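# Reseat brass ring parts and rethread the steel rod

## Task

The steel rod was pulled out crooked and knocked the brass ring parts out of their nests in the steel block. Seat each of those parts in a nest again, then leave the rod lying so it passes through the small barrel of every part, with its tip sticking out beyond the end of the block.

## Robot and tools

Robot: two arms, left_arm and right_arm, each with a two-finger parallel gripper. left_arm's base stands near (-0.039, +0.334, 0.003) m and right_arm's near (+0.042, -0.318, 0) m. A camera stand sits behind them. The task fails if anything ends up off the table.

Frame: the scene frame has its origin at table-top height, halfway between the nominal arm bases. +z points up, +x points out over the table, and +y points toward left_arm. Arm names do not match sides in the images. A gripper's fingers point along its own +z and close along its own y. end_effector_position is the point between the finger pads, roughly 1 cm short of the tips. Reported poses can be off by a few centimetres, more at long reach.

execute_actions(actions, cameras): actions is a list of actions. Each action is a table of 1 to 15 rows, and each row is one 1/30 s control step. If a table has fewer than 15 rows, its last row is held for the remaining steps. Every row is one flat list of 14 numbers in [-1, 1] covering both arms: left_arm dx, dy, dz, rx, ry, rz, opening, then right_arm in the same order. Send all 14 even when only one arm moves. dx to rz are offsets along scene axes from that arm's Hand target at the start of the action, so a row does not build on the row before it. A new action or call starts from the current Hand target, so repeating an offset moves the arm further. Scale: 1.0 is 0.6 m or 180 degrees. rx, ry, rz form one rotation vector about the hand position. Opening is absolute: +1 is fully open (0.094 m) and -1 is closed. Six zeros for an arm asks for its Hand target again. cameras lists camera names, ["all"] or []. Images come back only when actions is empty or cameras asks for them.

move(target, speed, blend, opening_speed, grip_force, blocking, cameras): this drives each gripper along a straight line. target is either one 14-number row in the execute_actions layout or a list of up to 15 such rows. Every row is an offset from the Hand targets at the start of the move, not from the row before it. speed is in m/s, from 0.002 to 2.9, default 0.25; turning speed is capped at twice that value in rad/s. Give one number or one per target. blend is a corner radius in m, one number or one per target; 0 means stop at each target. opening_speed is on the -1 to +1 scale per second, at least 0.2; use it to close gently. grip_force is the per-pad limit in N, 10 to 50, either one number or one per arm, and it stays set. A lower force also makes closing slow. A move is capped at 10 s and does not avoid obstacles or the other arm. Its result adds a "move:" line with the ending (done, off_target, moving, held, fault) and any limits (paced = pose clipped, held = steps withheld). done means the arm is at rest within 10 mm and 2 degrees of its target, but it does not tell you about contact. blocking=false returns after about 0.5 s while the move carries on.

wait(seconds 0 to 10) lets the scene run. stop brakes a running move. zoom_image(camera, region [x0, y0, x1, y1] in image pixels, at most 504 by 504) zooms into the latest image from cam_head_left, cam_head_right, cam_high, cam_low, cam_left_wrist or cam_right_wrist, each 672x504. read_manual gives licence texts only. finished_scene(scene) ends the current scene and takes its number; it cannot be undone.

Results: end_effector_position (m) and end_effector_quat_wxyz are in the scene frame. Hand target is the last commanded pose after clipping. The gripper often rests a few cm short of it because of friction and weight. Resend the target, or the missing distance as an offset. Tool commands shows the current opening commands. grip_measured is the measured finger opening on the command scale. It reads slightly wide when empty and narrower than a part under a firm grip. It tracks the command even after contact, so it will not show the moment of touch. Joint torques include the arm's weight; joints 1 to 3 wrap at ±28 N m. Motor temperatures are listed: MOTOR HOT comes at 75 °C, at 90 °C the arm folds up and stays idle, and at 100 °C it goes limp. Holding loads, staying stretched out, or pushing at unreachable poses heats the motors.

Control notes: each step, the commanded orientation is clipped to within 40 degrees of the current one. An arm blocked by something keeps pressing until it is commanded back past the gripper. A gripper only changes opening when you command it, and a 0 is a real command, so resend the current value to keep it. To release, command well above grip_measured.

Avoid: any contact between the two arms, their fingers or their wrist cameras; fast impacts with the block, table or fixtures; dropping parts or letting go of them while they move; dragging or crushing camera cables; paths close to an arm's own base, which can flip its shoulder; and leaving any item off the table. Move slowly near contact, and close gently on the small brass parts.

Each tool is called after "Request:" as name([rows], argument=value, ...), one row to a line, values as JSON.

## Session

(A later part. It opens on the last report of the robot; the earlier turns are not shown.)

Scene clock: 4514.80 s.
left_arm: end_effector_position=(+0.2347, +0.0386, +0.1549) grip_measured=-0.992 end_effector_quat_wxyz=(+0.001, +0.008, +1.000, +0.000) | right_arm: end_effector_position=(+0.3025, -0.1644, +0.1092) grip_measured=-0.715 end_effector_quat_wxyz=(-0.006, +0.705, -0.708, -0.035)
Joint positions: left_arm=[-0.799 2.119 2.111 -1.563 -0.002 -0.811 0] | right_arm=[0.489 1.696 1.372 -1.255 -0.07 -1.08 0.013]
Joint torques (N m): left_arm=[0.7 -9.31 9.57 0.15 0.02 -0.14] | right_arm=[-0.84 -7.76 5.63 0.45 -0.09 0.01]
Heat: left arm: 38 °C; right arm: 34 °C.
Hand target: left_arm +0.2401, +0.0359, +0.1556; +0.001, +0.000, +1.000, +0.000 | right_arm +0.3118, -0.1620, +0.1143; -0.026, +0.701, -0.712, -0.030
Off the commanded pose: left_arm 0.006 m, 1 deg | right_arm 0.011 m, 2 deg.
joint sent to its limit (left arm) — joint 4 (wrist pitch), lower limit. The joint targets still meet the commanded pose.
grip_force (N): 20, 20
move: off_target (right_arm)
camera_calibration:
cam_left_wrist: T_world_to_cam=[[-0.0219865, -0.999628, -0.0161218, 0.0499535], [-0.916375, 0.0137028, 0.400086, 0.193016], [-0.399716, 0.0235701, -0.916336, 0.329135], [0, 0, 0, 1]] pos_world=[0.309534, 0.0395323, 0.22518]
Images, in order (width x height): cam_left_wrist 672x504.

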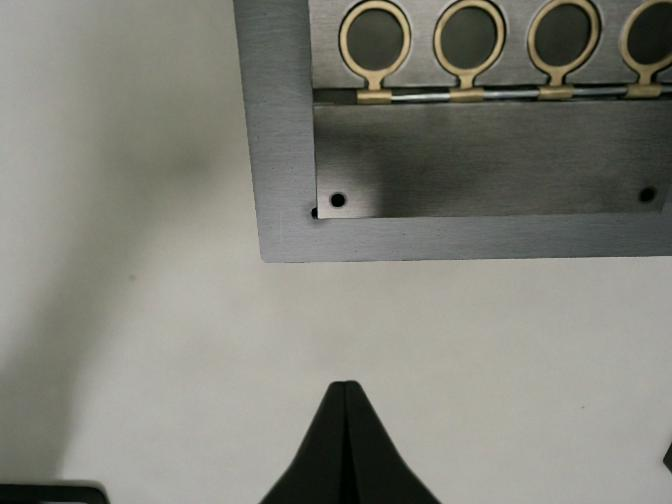

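Request:
move(target=[0,0,0,0,0,0,-1,0,0.008,0.004,0,0,0,-0.88], speed=0.02, cameras=["cam_left_wrist"])

Request:
zoom_image(camera="cam_left_wrist", region=[345, 75, 415, 115])

Scene clock: 4523.10 s.
left_arm: end_effector_position=(+0.2347, +0.0386, +0.1549) grip_measured=-0.992 end_effector_quat_wxyz=(+0.001, +0.008, +1.000, +0.000) | right_arm: end_effector_position=(+0.3023, -0.1641, +0.1092) grip_measured=-0.715 end_effector_quat_wxyz=(-0.006, +0.704, -0.709, -0.035)
Joint positions: left_arm=[-0.799 2.119 2.111 -1.563 -0.002 -0.811 0] | right_arm=[0.49 1.696 1.372 -1.255 -0.07 -1.077 0.013]
Joint torques (N m): left_arm=[0.65 -9.26 9.52 0.16 0.02 -0.15] | right_arm=[0.32 -7.23 6.95 0.36 -0.09 0.12]
Heat: left arm: 38 °C; right arm: 35 °C.
Hand target: left_arm +0.2401, +0.0359, +0.1556; +0.001, +0.000, +1.000, +0.000 | right_arm +0.3118, -0.1572, +0.1167; -0.026, +0.701, -0.712, -0.030
Off the commanded pose: left_arm 0.006 m, 1 deg | right_arm 0.014 m, 2 deg.
joint sent to its limit (left arm) — joint 4 (wrist pitch), lower limit. The joint targets still meet the commanded pose.
grip_force (N): 20, 20
move: off_target (right_arm)
camera_calibration:
cam_left_wrist: T_world_to_cam=[[-0.0219865, -0.999628, -0.0161218, 0.0499535], [-0.916375, 0.0137028, 0.400086, 0.193016], [-0.399716, 0.0235701, -0.916336, 0.329135], [0, 0, 0, 1]] pos_world=[0.309534, 0.0395323, 0.22518]
Images, in order (width x height): cam_left_wrist 672x504.

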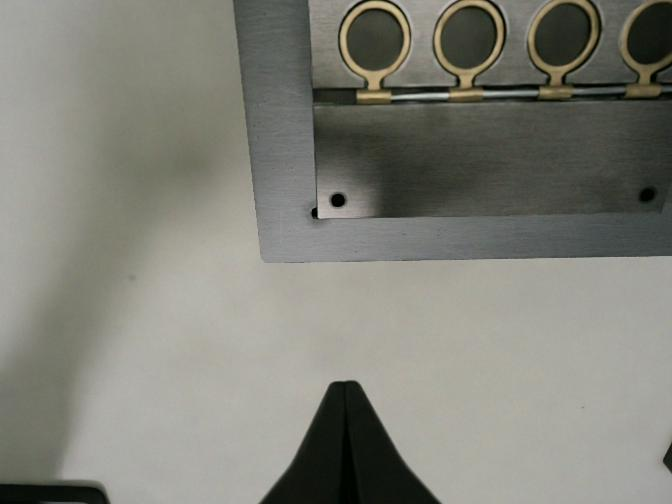

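Scaled by 7.200.

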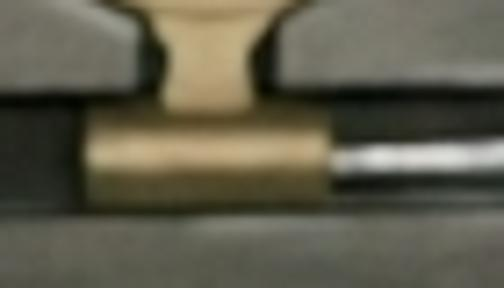

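Request:
move(target=[0,0,0,0,0,0,-1,0,0.006,0,0,0,0,-0.88], speed=0.02, cameras=["cam_left_wrist"])

Request:
zoom_image(camera="cam_left_wrist", region=[345, 75, 415, 115])

Request:
zoom_image(camera="cam_left_wrist", region=[330, 0, 510, 120])

Scene clock: 4529.33 s.
left_arm: end_effector_position=(+0.2347, +0.0386, +0.1549) grip_measured=-0.992 end_effector_quat_wxyz=(+0.001, +0.008, +1.000, +0.000) | right_arm: end_effector_position=(+0.3020, -0.1616, +0.1109) grip_measured=-0.715 end_effector_quat_wxyz=(-0.007, +0.705, -0.708, -0.032)
Joint positions: left_arm=[-0.799 2.119 2.111 -1.563 -0.002 -0.811 0] | right_arm=[0.5 1.696 1.378 -1.258 -0.066 -1.069 0.013]
Joint torques (N m): left_arm=[0.62 -9.26 9.52 0.14 0.03 -0.13] | right_arm=[0.35 -6.78 7.01 0.41 -0.11 0.15]
Heat: left arm: 37 °C; right arm: 36 °C.
Hand target: left_arm +0.2401, +0.0359, +0.1556; +0.001, +0.000, +1.000, +0.000 | right_arm +0.3119, -0.1535, +0.1167; -0.026, +0.701, -0.712, -0.030
Off the commanded pose: left_arm 0.006 m, 1 deg | right_arm 0.014 m, 2 deg.
joint sent to its limit (left arm) — joint 4 (wrist pitch), lower limit. The joint targets still meet the commanded pose.
grip_force (N): 20, 20
move: off_target (right_arm)
camera_calibration:
cam_left_wrist: T_world_to_cam=[[-0.0219865, -0.999628, -0.0161218, 0.0499535], [-0.916375, 0.0137028, 0.400086, 0.193016], [-0.399716, 0.0235701, -0.916336, 0.329135], [0, 0, 0, 1]] pos_world=[0.309534, 0.0395323, 0.22518]
Images, in order (width x height): cam_left_wrist 672x504.

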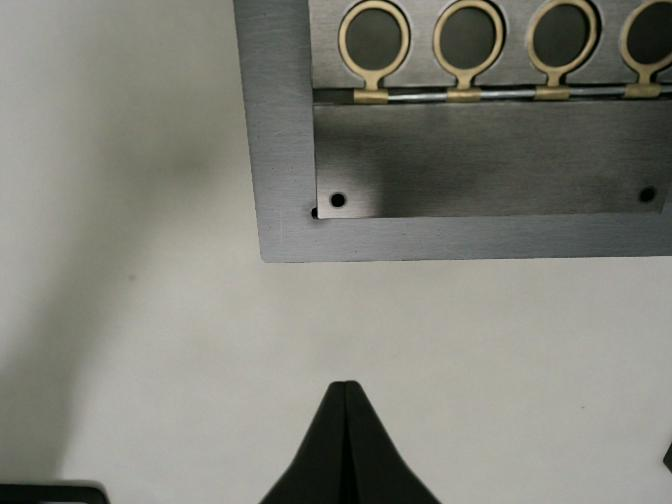

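Scaled by 7.200.

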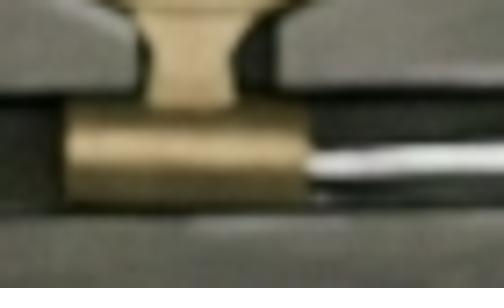

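Scaled by 2.800.

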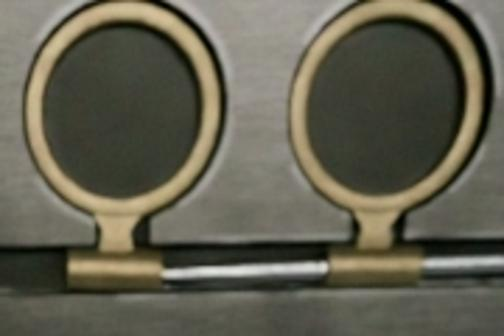

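Request:
move(target=[0,0,0,0,0,0,-1,0,0.006,-0.003,0,0,0,-0.88], speed=0.02, cameras=["cam_left_wrist"])

Request:
zoom_image(camera="cam_left_wrist", region=[345, 75, 415, 115])

Request:
zoom_image(camera="cam_left_wrist", region=[330, 0, 510, 120])

Scene clock: 4538.67 s.
left_arm: end_effector_position=(+0.2343, +0.0389, +0.1549) grip_measured=-0.992 end_effector_quat_wxyz=(+0.000, +0.008, +1.000, +0.001) | right_arm: end_effector_position=(+0.3013, -0.1604, +0.1108) grip_measured=-0.715 end_effector_quat_wxyz=(-0.006, +0.704, -0.709, -0.030)
Joint positions: left_arm=[-0.799 2.119 2.111 -1.565 -0.001 -0.811 0] | right_arm=[0.508 1.696 1.378 -1.258 -0.061 -1.058 0.013]
Joint velocities: left_arm=[within noise] | right_arm=[-0.002 0.002 0.007 -0.037 -0.007 0.154 0]
Joint torques (N m): left_arm=[0.69 -9.26 9.55 0.15 0.01 -0.14] | right_arm=[0.54 -6.27 7.05 0.46 -0.18 0.14]
Heat: left arm: 37 °C; right arm: 37 °C.
Hand target: left_arm +0.2401, +0.0359, +0.1556; +0.000, +0.000, +1.000, +0.000 | right_arm +0.3119, -0.1499, +0.1149; -0.026, +0.701, -0.712, -0.030
Off the commanded pose: left_arm 0.007 m, 1 deg | right_arm 0.015 m, 2 deg.
joint sent to its limit (left arm) — joint 4 (wrist pitch), lower limit. The joint targets still meet the commanded pose.
grip_force (N): 20, 20
move: off_target (right_arm)
camera_calibration:
cam_left_wrist: T_world_to_cam=[[-0.0220237, -0.999608, -0.0172952, 0.0505145], [-0.915751, 0.0132289, 0.401529, 0.192285], [-0.401143, 0.0246812, -0.915683, 0.329168], [0, 0, 0, 1]] pos_world=[0.309241, 0.0398267, 0.225079]
Images, in order (width x height): cam_left_wrist 672x504.

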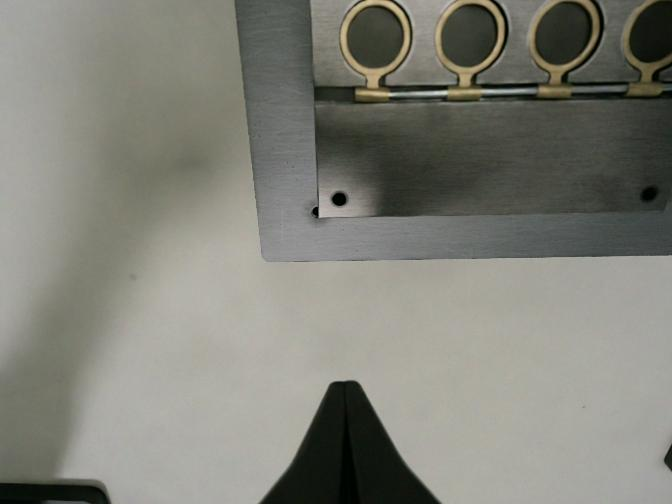

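Scaled by 7.200.

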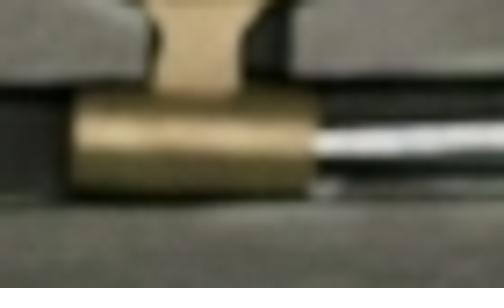

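Scaled by 2.800.

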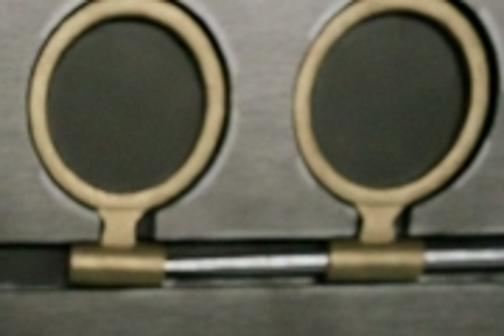

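Request:
move(target=[0,0,0,0,0,0,-1,0,0.006,-0.001,0,0,0,-0.88], speed=0.02, cameras=["cam_left_wrist"])

Request:
zoom_image(camera="cam_left_wrist", region=[345, 75, 415, 115])

Request:
zoom_image(camera="cam_left_wrist", region=[330, 0, 510, 120])

Scene clock: 4546.10 s.
left_arm: end_effector_position=(+0.2343, +0.0389, +0.1549) grip_measured=-0.992 end_effector_quat_wxyz=(+0.000, +0.008, +1.000, +0.001) | right_arm: end_effector_position=(+0.3012, -0.1601, +0.1116) grip_measured=-0.715 end_effector_quat_wxyz=(-0.005, +0.704, -0.710, -0.024)
Joint positions: left_arm=[-0.799 2.119 2.111 -1.565 -0.001 -0.811 0] | right_arm=[0.516 1.696 1.382 -1.261 -0.05 -1.048 0.013]
Joint torques (N m): left_arm=[0.66 -9.33 9.54 0.18 0.01 -0.13] | right_arm=[0.75 -5.82 7.17 0.51 -0.27 0.13]
Motor temperatures (°C): left_arm=[22 30 33 36 23 21 22] | right_arm=[25 31 37 23 24 24 21]
Heat: left arm: 36 °C; right arm: 37 °C.
Hand target: left_arm +0.2401, +0.0359, +0.1556; +0.000, +0.000, +1.000, +0.000 | right_arm +0.3118, -0.1463, +0.1143; -0.026, +0.701, -0.712, -0.030
Off the commanded pose: left_arm 0.007 m, 1 deg | right_arm 0.018 m, 3 deg.
joint sent to its limit (left arm) — joint 4 (wrist pitch), lower limit. The joint targets still meet the commanded pose.
grip_force (N): 20, 20
move: off_target (right_arm)
camera_calibration:
cam_left_wrist: T_world_to_cam=[[-0.0220237, -0.999608, -0.0172952, 0.0505145], [-0.915751, 0.0132289, 0.401529, 0.192285], [-0.401143, 0.0246812, -0.915683, 0.329168], [0, 0, 0, 1]] pos_world=[0.309241, 0.0398267, 0.225079]
Images, in order (width x height): cam_left_wrist 672x504.

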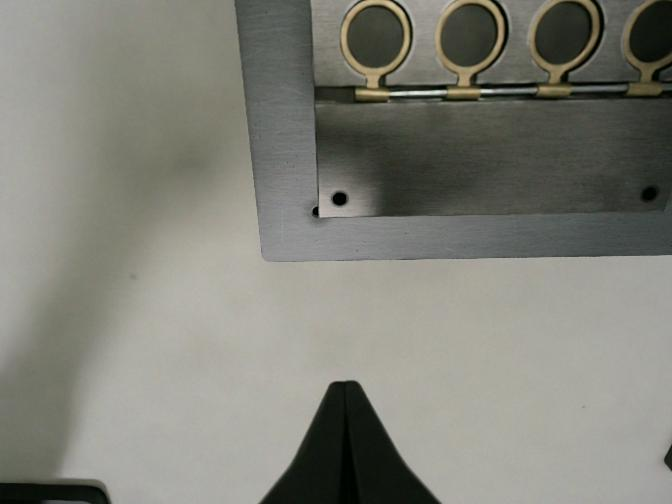

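Scaled by 7.200.

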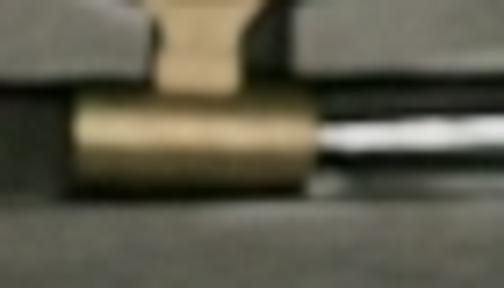

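Scaled by 2.800.

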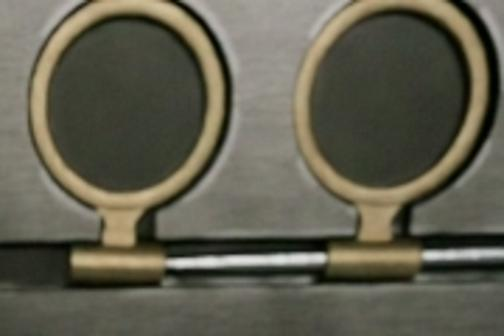

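Request:
move([
  [0.0165,0.09,0.0133,-0.1694,-0.398,-0.194,-1,0,0,0,0,0,0,-0.88],
  [0.0165,0.09,-0.0663,-0.1694,-0.398,-0.194,-1,0,0,0,0,0,0,-0.88],
], speed=[0.15,0.2], blend=[0.02,0], cameras=["cam_left_wrist"])

Request:
zoom_image(camera="cam_left_wrist", region=[345, 240, 395, 285])

Request:
zoom_image(camera="cam_left_wrist", region=[425, 190, 485, 238])

Request:
zoom_image(camera="cam_left_wrist", region=[500, 130, 580, 190])

Scene clock: 4564.77 s.
left_arm: end_effector_position=(+0.2509, +0.0869, +0.1197) grip_measured=-0.992 end_effector_quat_wxyz=(+0.568, +0.271, +0.737, -0.247) | right_arm: end_effector_position=(+0.3012, -0.1601, +0.1116) grip_measured=-0.715 end_effector_quat_wxyz=(-0.005, +0.704, -0.710, -0.024)
Joint positions: left_arm=[-0.634 1.467 0.269 0.961 0.098 -0.035 0] | right_arm=[0.516 1.696 1.382 -1.261 -0.05 -1.048 0.013]
Joint torques (N m): left_arm=[0.84 -3.73 4.71 1.87 0.1 0.17] | right_arm=[0.77 -5.81 7.16 0.5 -0.27 0.13]
Heat: left arm: 37 °C; right arm: 37 °C.
Hand target: left_arm +0.2500, +0.0900, +0.1158; +0.569, +0.277, +0.735, -0.242 | right_arm +0.3118, -0.1463, +0.1143; -0.026, +0.701, -0.712, -0.030
Off the commanded pose: left_arm 0.005 m, 1 deg | right_arm 0.018 m, 3 deg.
grip_force (N): 20, 20
move: off_target (right_arm)
camera_calibration:
cam_left_wrist: T_world_to_cam=[[-0.670572, -0.740346, 0.0471253, 0.230688], [-0.473593, 0.378332, -0.795346, 0.221603], [0.571002, -0.555655, -0.604321, 0.0716636], [0, 0, 0, 1]] pos_world=[0.218723, 0.12677, 0.208688]
Images, in order (width x height): cam_left_wrist 672x504.

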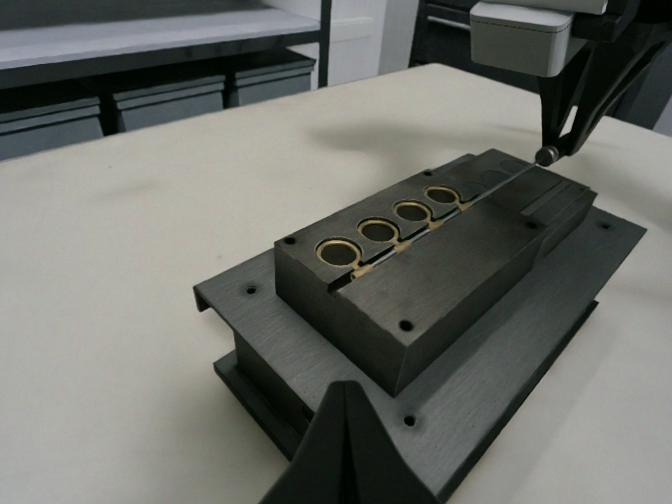

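Scaled by 10.080.

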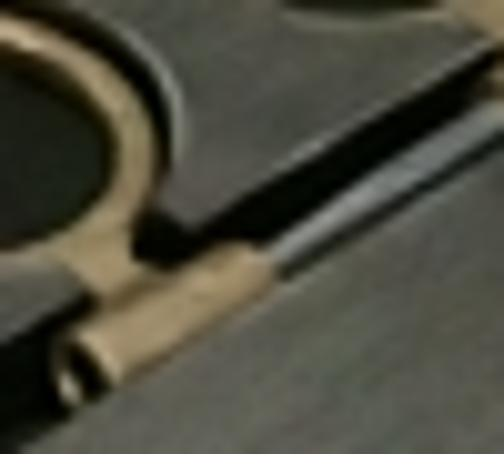

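Scaled by 8.400.

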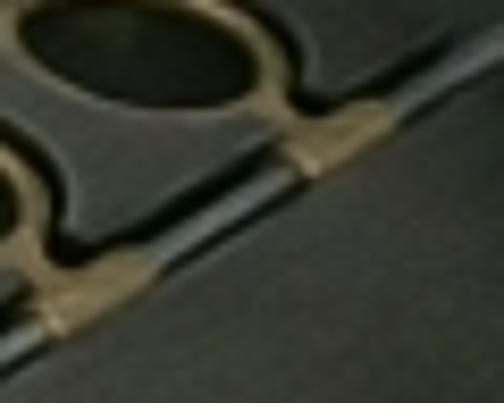

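Scaled by 6.300.

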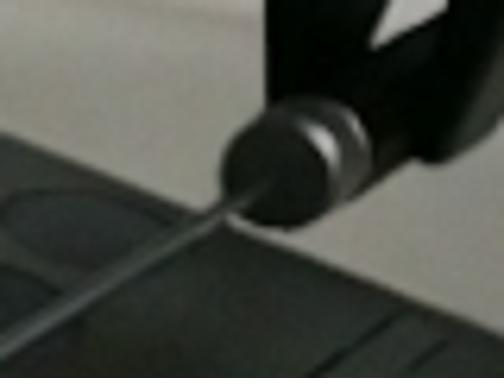

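Request:
move(target=[0,0,0,0,0,0,-1,0,0.008,0.001,0.001,0,0,-0.88], speed=0.02, cameras=["cam_left_wrist"])

Request:
zoom_image(camera="cam_left_wrist", region=[345, 240, 395, 285])

Request:
zoom_image(camera="cam_left_wrist", region=[425, 190, 485, 238])

Request:
zoom_image(camera="cam_left_wrist", region=[500, 130, 580, 190])

Scene clock: 4585.10 s.
left_arm: end_effector_position=(+0.2509, +0.0869, +0.1199) grip_measured=-0.992 end_effector_quat_wxyz=(+0.568, +0.271, +0.737, -0.247) | right_arm: end_effector_position=(+0.3011, -0.1527, +0.1135) grip_measured=-0.715 end_effector_quat_wxyz=(-0.008, +0.704, -0.710, -0.027)
Joint positions: left_arm=[-0.634 1.467 0.269 0.962 0.098 -0.035 0] | right_arm=[0.532 1.704 1.398 -1.263 -0.057 -1.033 0.013]
Joint torques (N m): left_arm=[0.87 -3.7 4.67 1.86 0.11 0.19] | right_arm=[0.34 -5.93 6.75 0.53 -0.23 0.08]
Motor temperatures (°C): left_arm=[22 29 29 41 23 21 22] | right_arm=[25 29 38 23 24 24 21]
Heat: left arm: 41 °C; right arm: 38 °C.
Hand target: left_arm +0.2500, +0.0900, +0.1157; +0.569, +0.277, +0.735, -0.242 | right_arm +0.3118, -0.1416, +0.1149; -0.027, +0.701, -0.712, -0.031
Off the commanded pose: left_arm 0.005 m, 1 deg | right_arm 0.016 m, 2 deg.
grip_force (N): 20, 20
move: off_target (right_arm)
camera_calibration:
cam_left_wrist: T_world_to_cam=[[-0.670592, -0.740332, 0.0470648, 0.230632], [-0.473104, 0.377945, -0.795821, 0.221673], [0.571383, -0.555938, -0.603701, 0.0716038], [0, 0, 0, 1]] pos_world=[0.218621, 0.126771, 0.208785]
Images, in order (width x height): cam_left_wrist 672x504.

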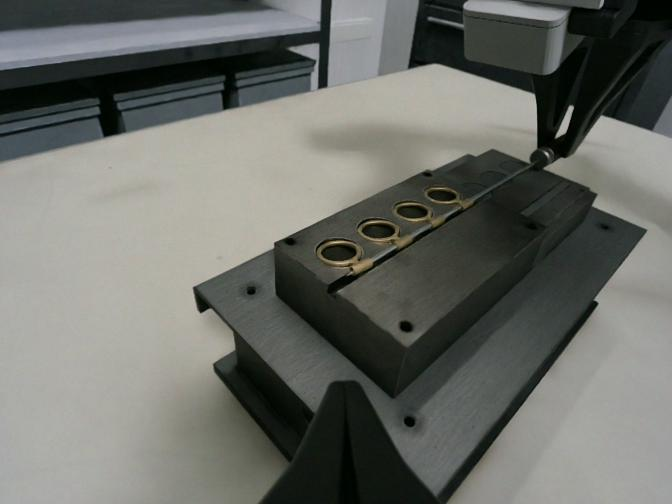

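Scaled by 10.080.

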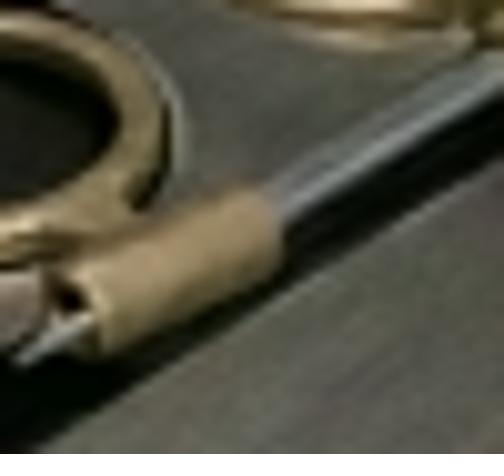

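Scaled by 8.400.

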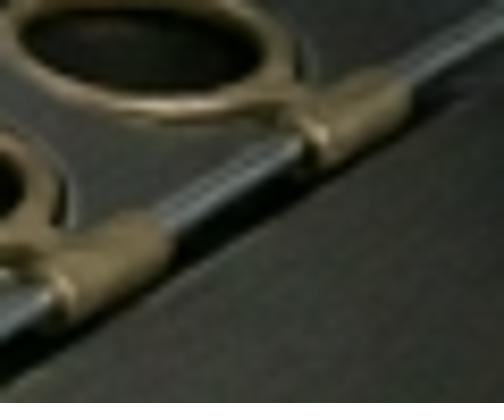

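Scaled by 6.300.

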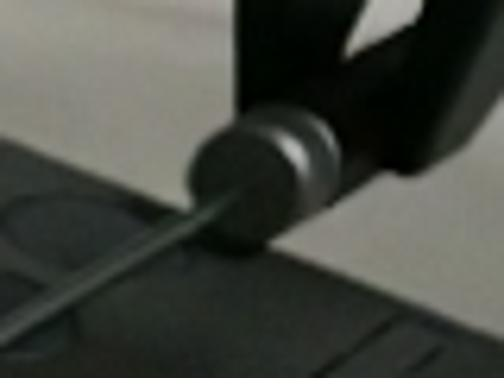

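Request:
move(target=[0,0,0,0,0,0,-1,0,-0.002,-0.003,-0.007,0,0,-0.88], speed=0.02, cameras=["cam_left_wrist"])

Request:
zoom_image(camera="cam_left_wrist", region=[310, 170, 490, 305])

Request:
zoom_image(camera="cam_left_wrist", region=[500, 130, 580, 190])

Scene clock: 4600.80 s.
left_arm: end_effector_position=(+0.2509, +0.0869, +0.1199) grip_measured=-0.992 end_effector_quat_wxyz=(+0.568, +0.271, +0.737, -0.247) | right_arm: end_effector_position=(+0.3012, -0.1509, +0.1122) grip_measured=-0.715 end_effector_quat_wxyz=(-0.005, +0.704, -0.709, -0.026)
Joint positions: left_arm=[-0.634 1.467 0.269 0.962 0.098 -0.035 0] | right_arm=[0.54 1.712 1.402 -1.263 -0.052 -1.026 0.013]
Joint torques (N m): left_arm=[0.92 -3.73 4.66 1.83 0.11 0.18] | right_arm=[0.31 -5.91 6.75 0.47 -0.08 0.1]
Heat: left arm: 42 °C; right arm: 37 °C.
Hand target: left_arm +0.2500, +0.0900, +0.1157; +0.569, +0.277, +0.735, -0.242 | right_arm +0.3119, -0.1427, +0.1131; -0.020, +0.701, -0.712, -0.023
Off the commanded pose: left_arm 0.005 m, 1 deg | right_arm 0.013 m, 2 deg.
grip_force (N): 20, 20
move: off_target (right_arm)
camera_calibration:
cam_left_wrist: T_world_to_cam=[[-0.670592, -0.740332, 0.0470648, 0.230632], [-0.473104, 0.377945, -0.795821, 0.221673], [0.571383, -0.555938, -0.603701, 0.0716038], [0, 0, 0, 1]] pos_world=[0.218621, 0.126771, 0.208785]
Images, in order (width x height): cam_left_wrist 672x504.

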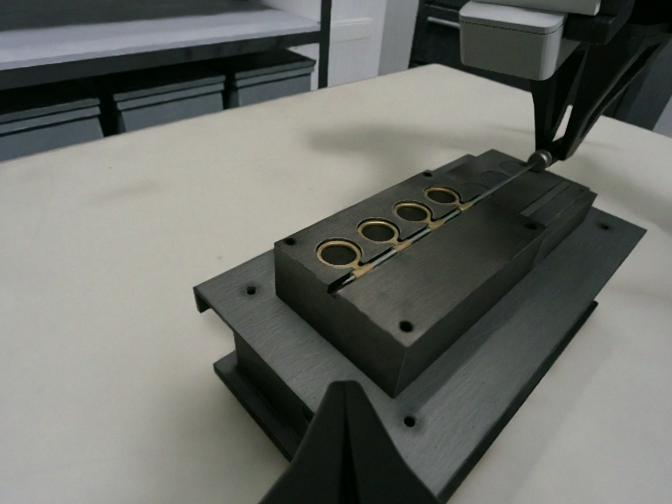

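Scaled by 2.800.

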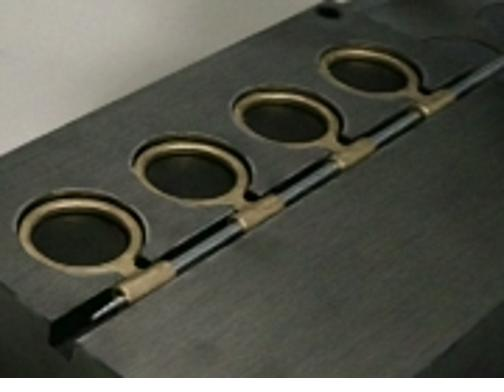

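Scaled by 6.300.

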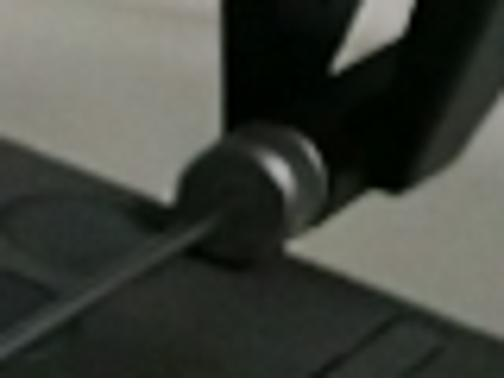

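Request:
move(target=[0,0,0,0,0,0,-1,0,0.02,0,0.001,0,0,-0.88], speed=0.025, cameras=["cam_left_wrist"])

Request:
zoom_image(camera="cam_left_wrist", region=[310, 170, 490, 305])

Request:
zoom_image(camera="cam_left_wrist", region=[490, 130, 580, 198])

Scene clock: 4610.53 s.
left_arm: end_effector_position=(+0.2509, +0.0869, +0.1199) grip_measured=-0.992 end_effector_quat_wxyz=(+0.568, +0.271, +0.737, -0.247) | right_arm: end_effector_position=(+0.3004, -0.1437, +0.1123) grip_measured=-0.715 end_effector_quat_wxyz=(+0.000, +0.704, -0.710, -0.021)
Joint positions: left_arm=[-0.634 1.467 0.269 0.962 0.098 -0.035 0] | right_arm=[0.567 1.731 1.425 -1.274 -0.042 -0.999 0.013]
Joint torques (N m): left_arm=[0.91 -3.73 4.66 1.84 0.11 0.17] | right_arm=[0.57 -5.93 6.95 0.54 -0.18 0.13]
Heat: left arm: 42 °C; right arm: 36 °C.
Hand target: left_arm +0.2500, +0.0900, +0.1157; +0.569, +0.277, +0.735, -0.242 | right_arm +0.3118, -0.1308, +0.1131; -0.021, +0.701, -0.712, -0.025
Off the commanded pose: left_arm 0.005 m, 1 deg | right_arm 0.017 m, 2 deg.
grip_force (N): 20, 20
move: off_target (right_arm)
camera_calibration:
cam_left_wrist: T_world_to_cam=[[-0.670592, -0.740332, 0.0470648, 0.230632], [-0.473104, 0.377945, -0.795821, 0.221673], [0.571383, -0.555938, -0.603701, 0.0716038], [0, 0, 0, 1]] pos_world=[0.218621, 0.126771, 0.208785]
Images, in order (width x height): cam_left_wrist 672x504.

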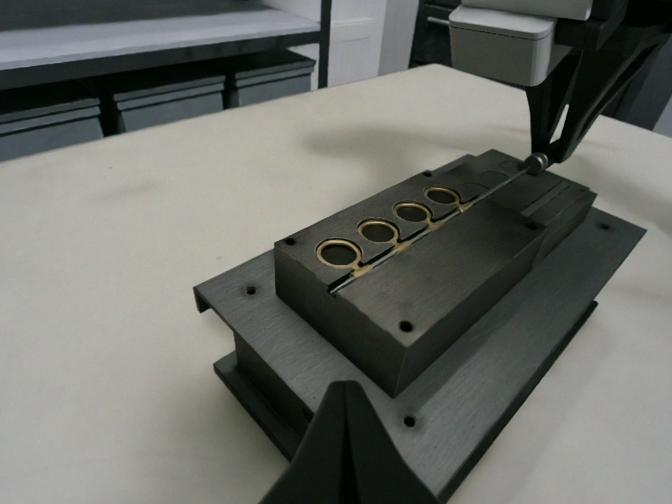

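Scaled by 2.800.

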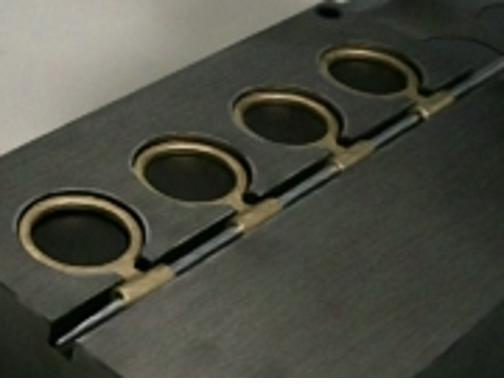

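Scaled by 5.600.

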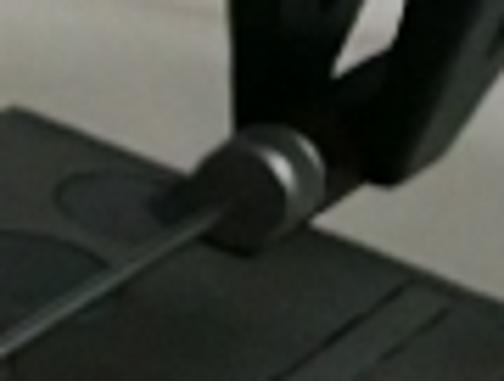

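Request:
move(target=[0,0,0,0,0,0,-1,0,0.02,0,0.001,0,0,-0.88], speed=0.025, cameras=["cam_left_wrist"])

Request:
zoom_image(camera="cam_left_wrist", region=[310, 170, 490, 305])

Request:
zoom_image(camera="cam_left_wrist", region=[490, 130, 580, 198])

Scene clock: 4615.13 s.
left_arm: end_effector_position=(+0.2509, +0.0869, +0.1199) grip_measured=-0.992 end_effector_quat_wxyz=(+0.568, +0.271, +0.737, -0.247) | right_arm: end_effector_position=(+0.2999, -0.1332, +0.1124) grip_measured=-0.715 end_effector_quat_wxyz=(+0.001, +0.705, -0.709, -0.020)
Joint positions: left_arm=[-0.634 1.467 0.269 0.962 0.098 -0.035 0] | right_arm=[0.597 1.754 1.453 -1.28 -0.039 -0.969 0.013]
Joint torques (N m): left_arm=[0.9 -3.7 4.7 1.84 0.1 0.18] | right_arm=[0.49 -6.11 6.98 0.58 -0.22 0.12]
Heat: left arm: 42 °C; right arm: 36 °C.
Hand target: left_arm +0.2500, +0.0900, +0.1157; +0.569, +0.277, +0.735, -0.242 | right_arm +0.3118, -0.1187, +0.1130; -0.022, +0.701, -0.712, -0.026
Off the commanded pose: left_arm 0.005 m, 1 deg | right_arm 0.019 m, 3 deg.
grip_force (N): 20, 20
move: off_target (right_arm)
camera_calibration:
cam_left_wrist: T_world_to_cam=[[-0.670592, -0.740332, 0.0470648, 0.230632], [-0.473104, 0.377945, -0.795821, 0.221673], [0.571383, -0.555938, -0.603701, 0.0716038], [0, 0, 0, 1]] pos_world=[0.218621, 0.126771, 0.208785]
Images, in order (width x height): cam_left_wrist 672x504.

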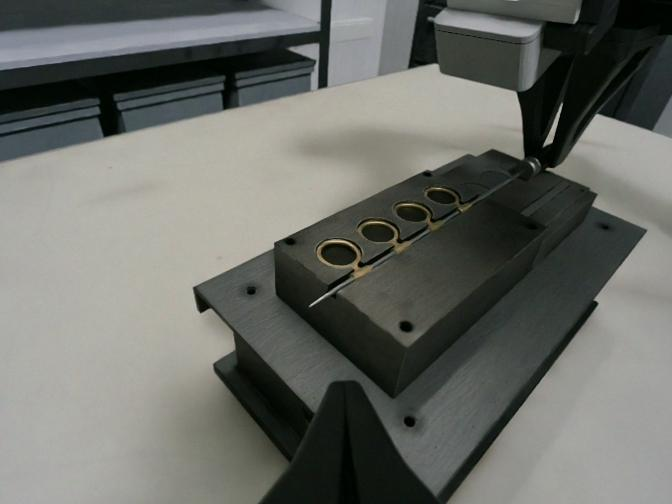

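Scaled by 2.800.

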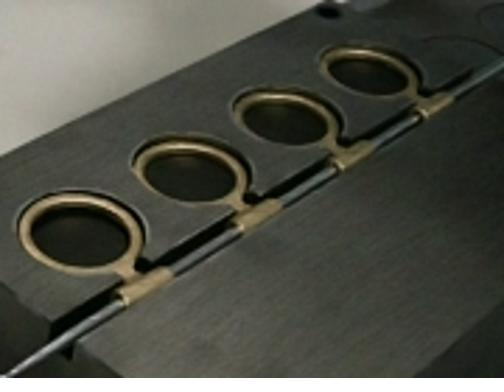

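Scaled by 5.600.

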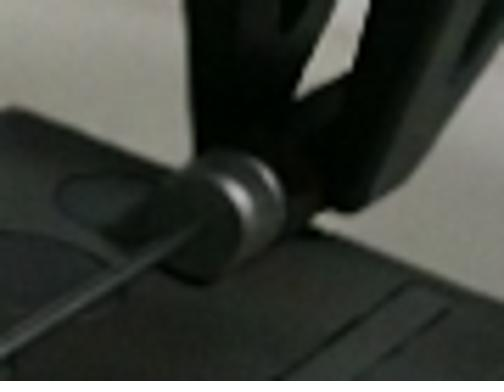

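Request:
move(target=[-0.1,0.083,0.05,0,0,0,-1,0,0.035,0,0.0015,0,0,-0.88], speed=0.04, cameras=["cam_left_wrist"])

Request:
zoom_image(camera="cam_left_wrist", region=[310, 170, 560, 340])

Scene clock: 4631.10 s.
left_arm: end_effector_position=(+0.1920, +0.1365, +0.1507) grip_measured=-0.992 end_effector_quat_wxyz=(+0.568, +0.273, +0.736, -0.247) | right_arm: end_effector_position=(+0.2991, -0.1122, +0.1132) grip_measured=-0.715 end_effector_quat_wxyz=(+0.001, +0.704, -0.710, -0.024)
Joint positions: left_arm=[-0.608 0.746 0.133 0.376 0.126 -0.026 0] | right_arm=[0.648 1.798 1.509 -1.29 -0.047 -0.917 0.013]
Joint torques (N m): left_arm=[0.72 -1.61 6.34 1.7 0.06 0.15] | right_arm=[0.39 -6.54 6.78 0.61 -0.15 0.11]
Heat: left arm: 42 °C; right arm: 36 °C.
Hand target: left_arm +0.1900, +0.1398, +0.1458; +0.569, +0.277, +0.735, -0.242 | right_arm +0.3119, -0.0977, +0.1131; -0.024, +0.701, -0.712, -0.027
Off the commanded pose: left_arm 0.006 m, 1 deg | right_arm 0.019 m, 3 deg.
grip_force (N): 20, 20
move: off_target (right_arm)
camera_calibration:
cam_left_wrist: T_world_to_cam=[[-0.673047, -0.738223, 0.0451032, 0.226898], [-0.471024, 0.380825, -0.795681, 0.198785], [0.570214, -0.556776, -0.604034, 0.1519], [0, 0, 0, 1]] pos_world=[0.15973, 0.176374, 0.239689]
Images, in order (width x height): cam_left_wrist 672x504.

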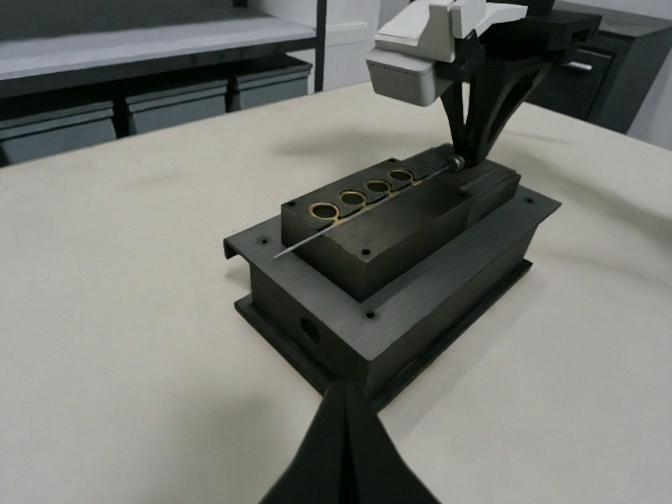

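Scaled by 2.016.

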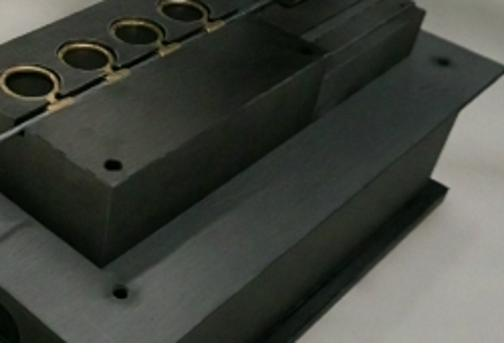

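Request:
wait(seconds=0.1, cameras=["all"])

Request:
zoom_image(camera="cam_left_wrist", region=[370, 120, 530, 230])

Request:
zoom_image(camera="cam_left_wrist", region=[260, 150, 480, 280])

Scene clock: 4643.13 s.
left_arm: end_effector_position=(+0.1920, +0.1365, +0.1506) grip_measured=-0.992 end_effector_quat_wxyz=(+0.568, +0.273, +0.736, -0.247) | right_arm: end_effector_position=(+0.2995, -0.1113, +0.1134) grip_measured=-0.715 end_effector_quat_wxyz=(-0.001, +0.704, -0.710, -0.024)
Joint positions: left_arm=[-0.608 0.746 0.133 0.376 0.126 -0.025 0] | right_arm=[0.649 1.798 1.51 -1.288 -0.048 -0.915 0.013]
Joint torques (N m): left_arm=[0.72 -1.59 6.3 1.71 0.07 0.14] | right_arm=[0.29 -6.58 6.75 0.62 -0.17 0.08]
Heat: left arm: 42 °C; right arm: 36 °C.
Hand target: left_arm +0.1900, +0.1398, +0.1459; +0.569, +0.277, +0.735, -0.242 | right_arm +0.3118, -0.0977, +0.1131; -0.024, +0.701, -0.712, -0.027
Tool commands: left_gripper/opening=-1.0 right_gripper/opening=-0.88
Off the commanded pose: left_arm 0.006 m, 1 deg | right_arm 0.018 m, 3 deg.
grip_force (N): 20, 20
wait: 0.10 s; at rest from the start
camera_calibration:
cam_left_wrist: T_world_to_cam=[[-0.67309, -0.738203, 0.0447784, 0.226984], [-0.471059, 0.381258, -0.795453, 0.198582], [0.570134, -0.556505, -0.604358, 0.151883], [0, 0, 0, 1]] pos_world=[0.159731, 0.176373, 0.239591]
cam_right_wrist: T_world_to_cam=[[0.99936, 0.012007, -0.0337006, -0.293503], [0.024345, -0.918494, 0.394685, -0.114785], [-0.0262148, -0.395252, -0.918198, 0.156556], [0, 0, 0, 1]] pos_world=[0.300214, -0.0400259, 0.179162]

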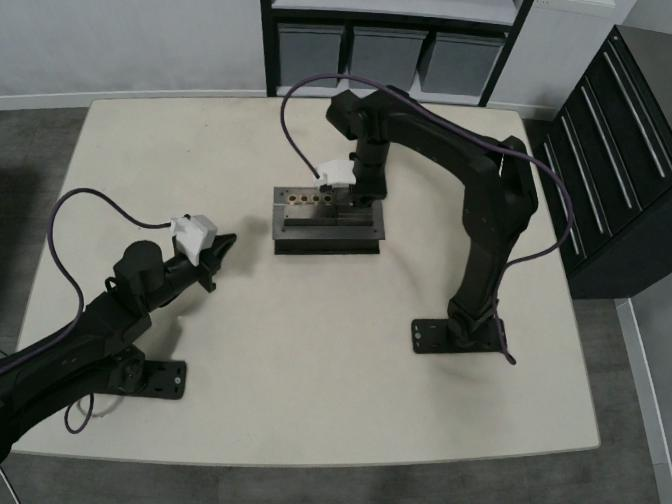

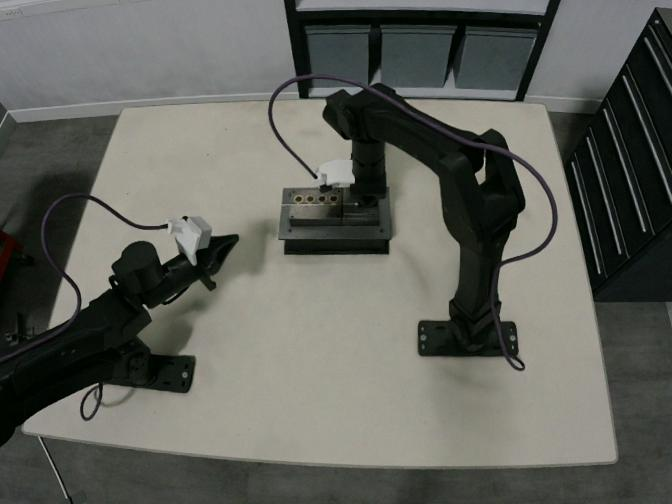

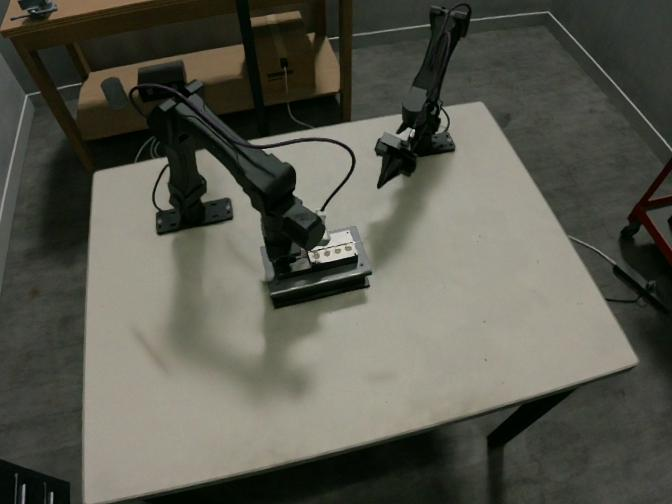

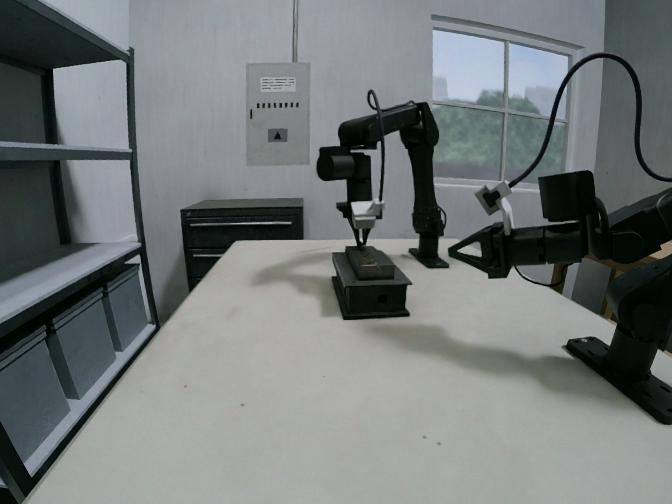

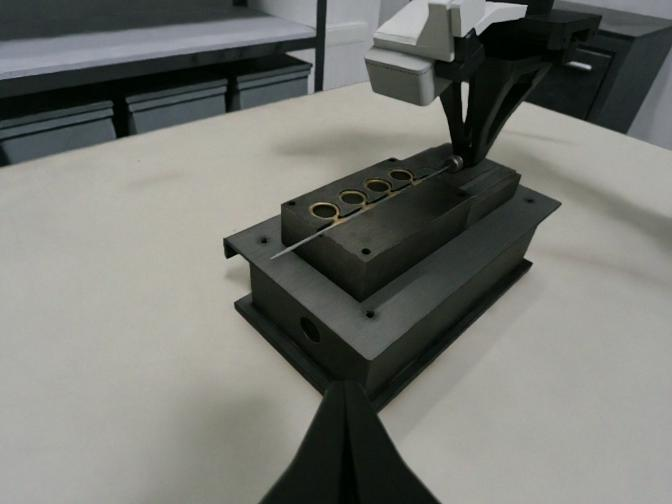

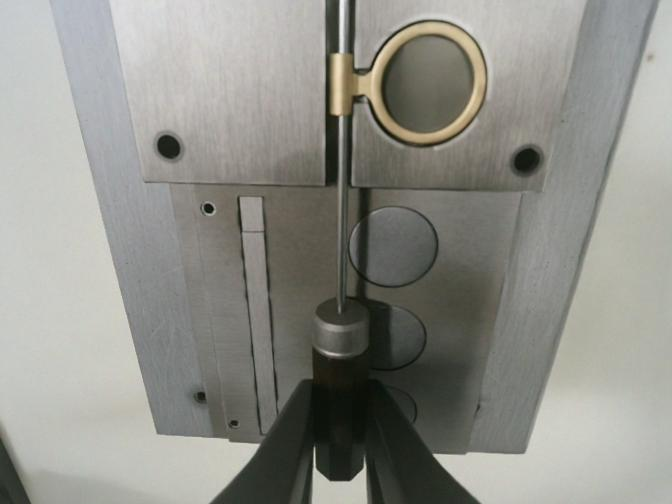

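Scaled by 3.150.

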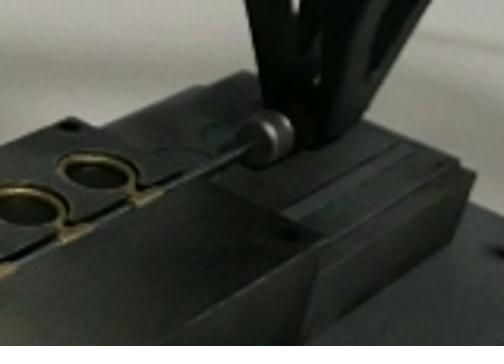

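Scaled by 2.291.

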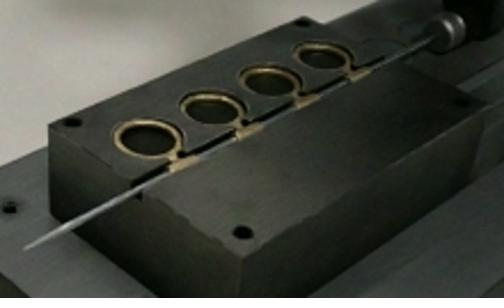

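Request:
move(target=[0,0,0,0,0,0,-1,0,0.03,0,0.001,0,0,-0.88], speed=0.025, cameras=["cam_left_wrist", "cam_right_wrist"])

Request:
zoom_image(camera="cam_left_wrist", region=[260, 130, 480, 260])

Scene clock: 4651.90 s.
left_arm: end_effector_position=(+0.1919, +0.1366, +0.1505) grip_measured=-0.992 end_effector_quat_wxyz=(+0.568, +0.273, +0.736, -0.247) | right_arm: end_effector_position=(+0.2994, -0.0927, +0.1132) grip_measured=-0.715 end_effector_quat_wxyz=(-0.003, +0.705, -0.709, -0.027)
Joint positions: left_arm=[-0.608 0.746 0.133 0.376 0.126 -0.025 0] | right_arm=[0.689 1.838 1.56 -1.291 -0.053 -0.877 0.013]
Joint torques (N m): left_arm=[0.7 -1.66 6.3 1.71 0.07 0.15] | right_arm=[0.16 -6.86 6.99 0.6 -0.11 0.06]
Heat: left arm: 43 °C; right arm: 36 °C.
Hand target: left_arm +0.1900, +0.1398, +0.1459; +0.569, +0.277, +0.735, -0.242 | right_arm +0.3118, -0.0797, +0.1131; -0.025, +0.701, -0.712, -0.029
Off the commanded pose: left_arm 0.006 m, 1 deg | right_arm 0.018 m, 3 deg.
grip_force (N): 20, 20
move: off_target (right_arm)
camera_calibration:
cam_left_wrist: T_world_to_cam=[[-0.673086, -0.738203, 0.0448578, 0.226968], [-0.471314, 0.381416, -0.795226, 0.198463], [0.569929, -0.556397, -0.604651, 0.151907], [0, 0, 0, 1]] pos_world=[0.159732, 0.176372, 0.239492]
cam_right_wrist: T_world_to_cam=[[0.999313, 0.0153382, -0.0337374, -0.293217], [0.0272451, -0.921165, 0.388216, -0.0979417], [-0.0251232, -0.388869, -0.920951, 0.164326], [0, 0, 0, 1]] pos_world=[0.299812, -0.021822, 0.179466]
Images, in order (width x height): cam_left_wrist 672x504, cam_right_wrist 672x504.

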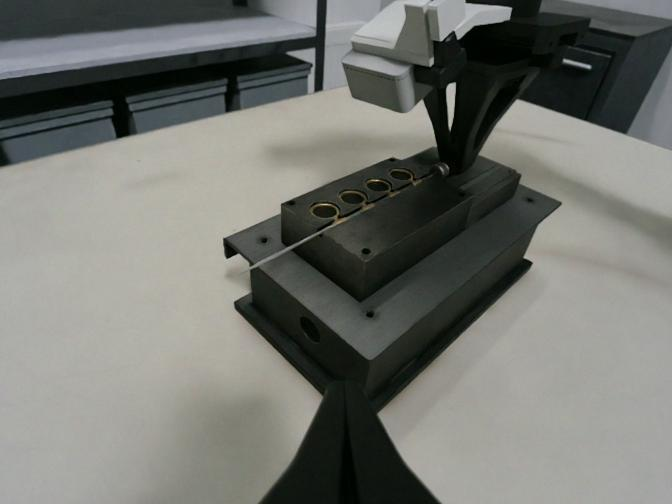

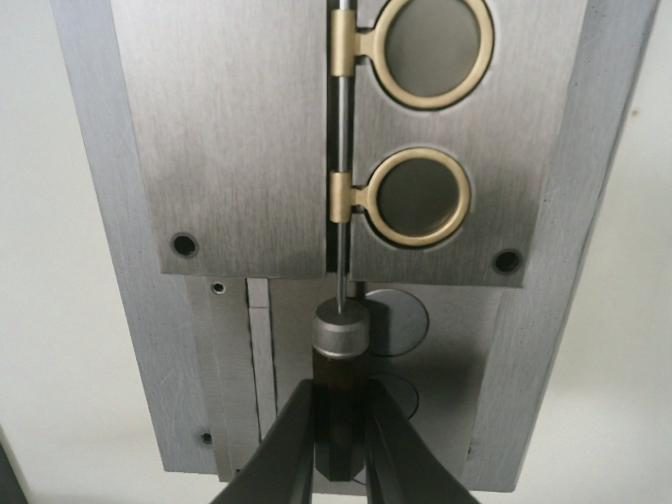

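Scaled by 2.291.

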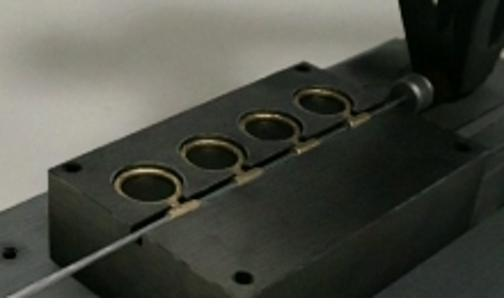

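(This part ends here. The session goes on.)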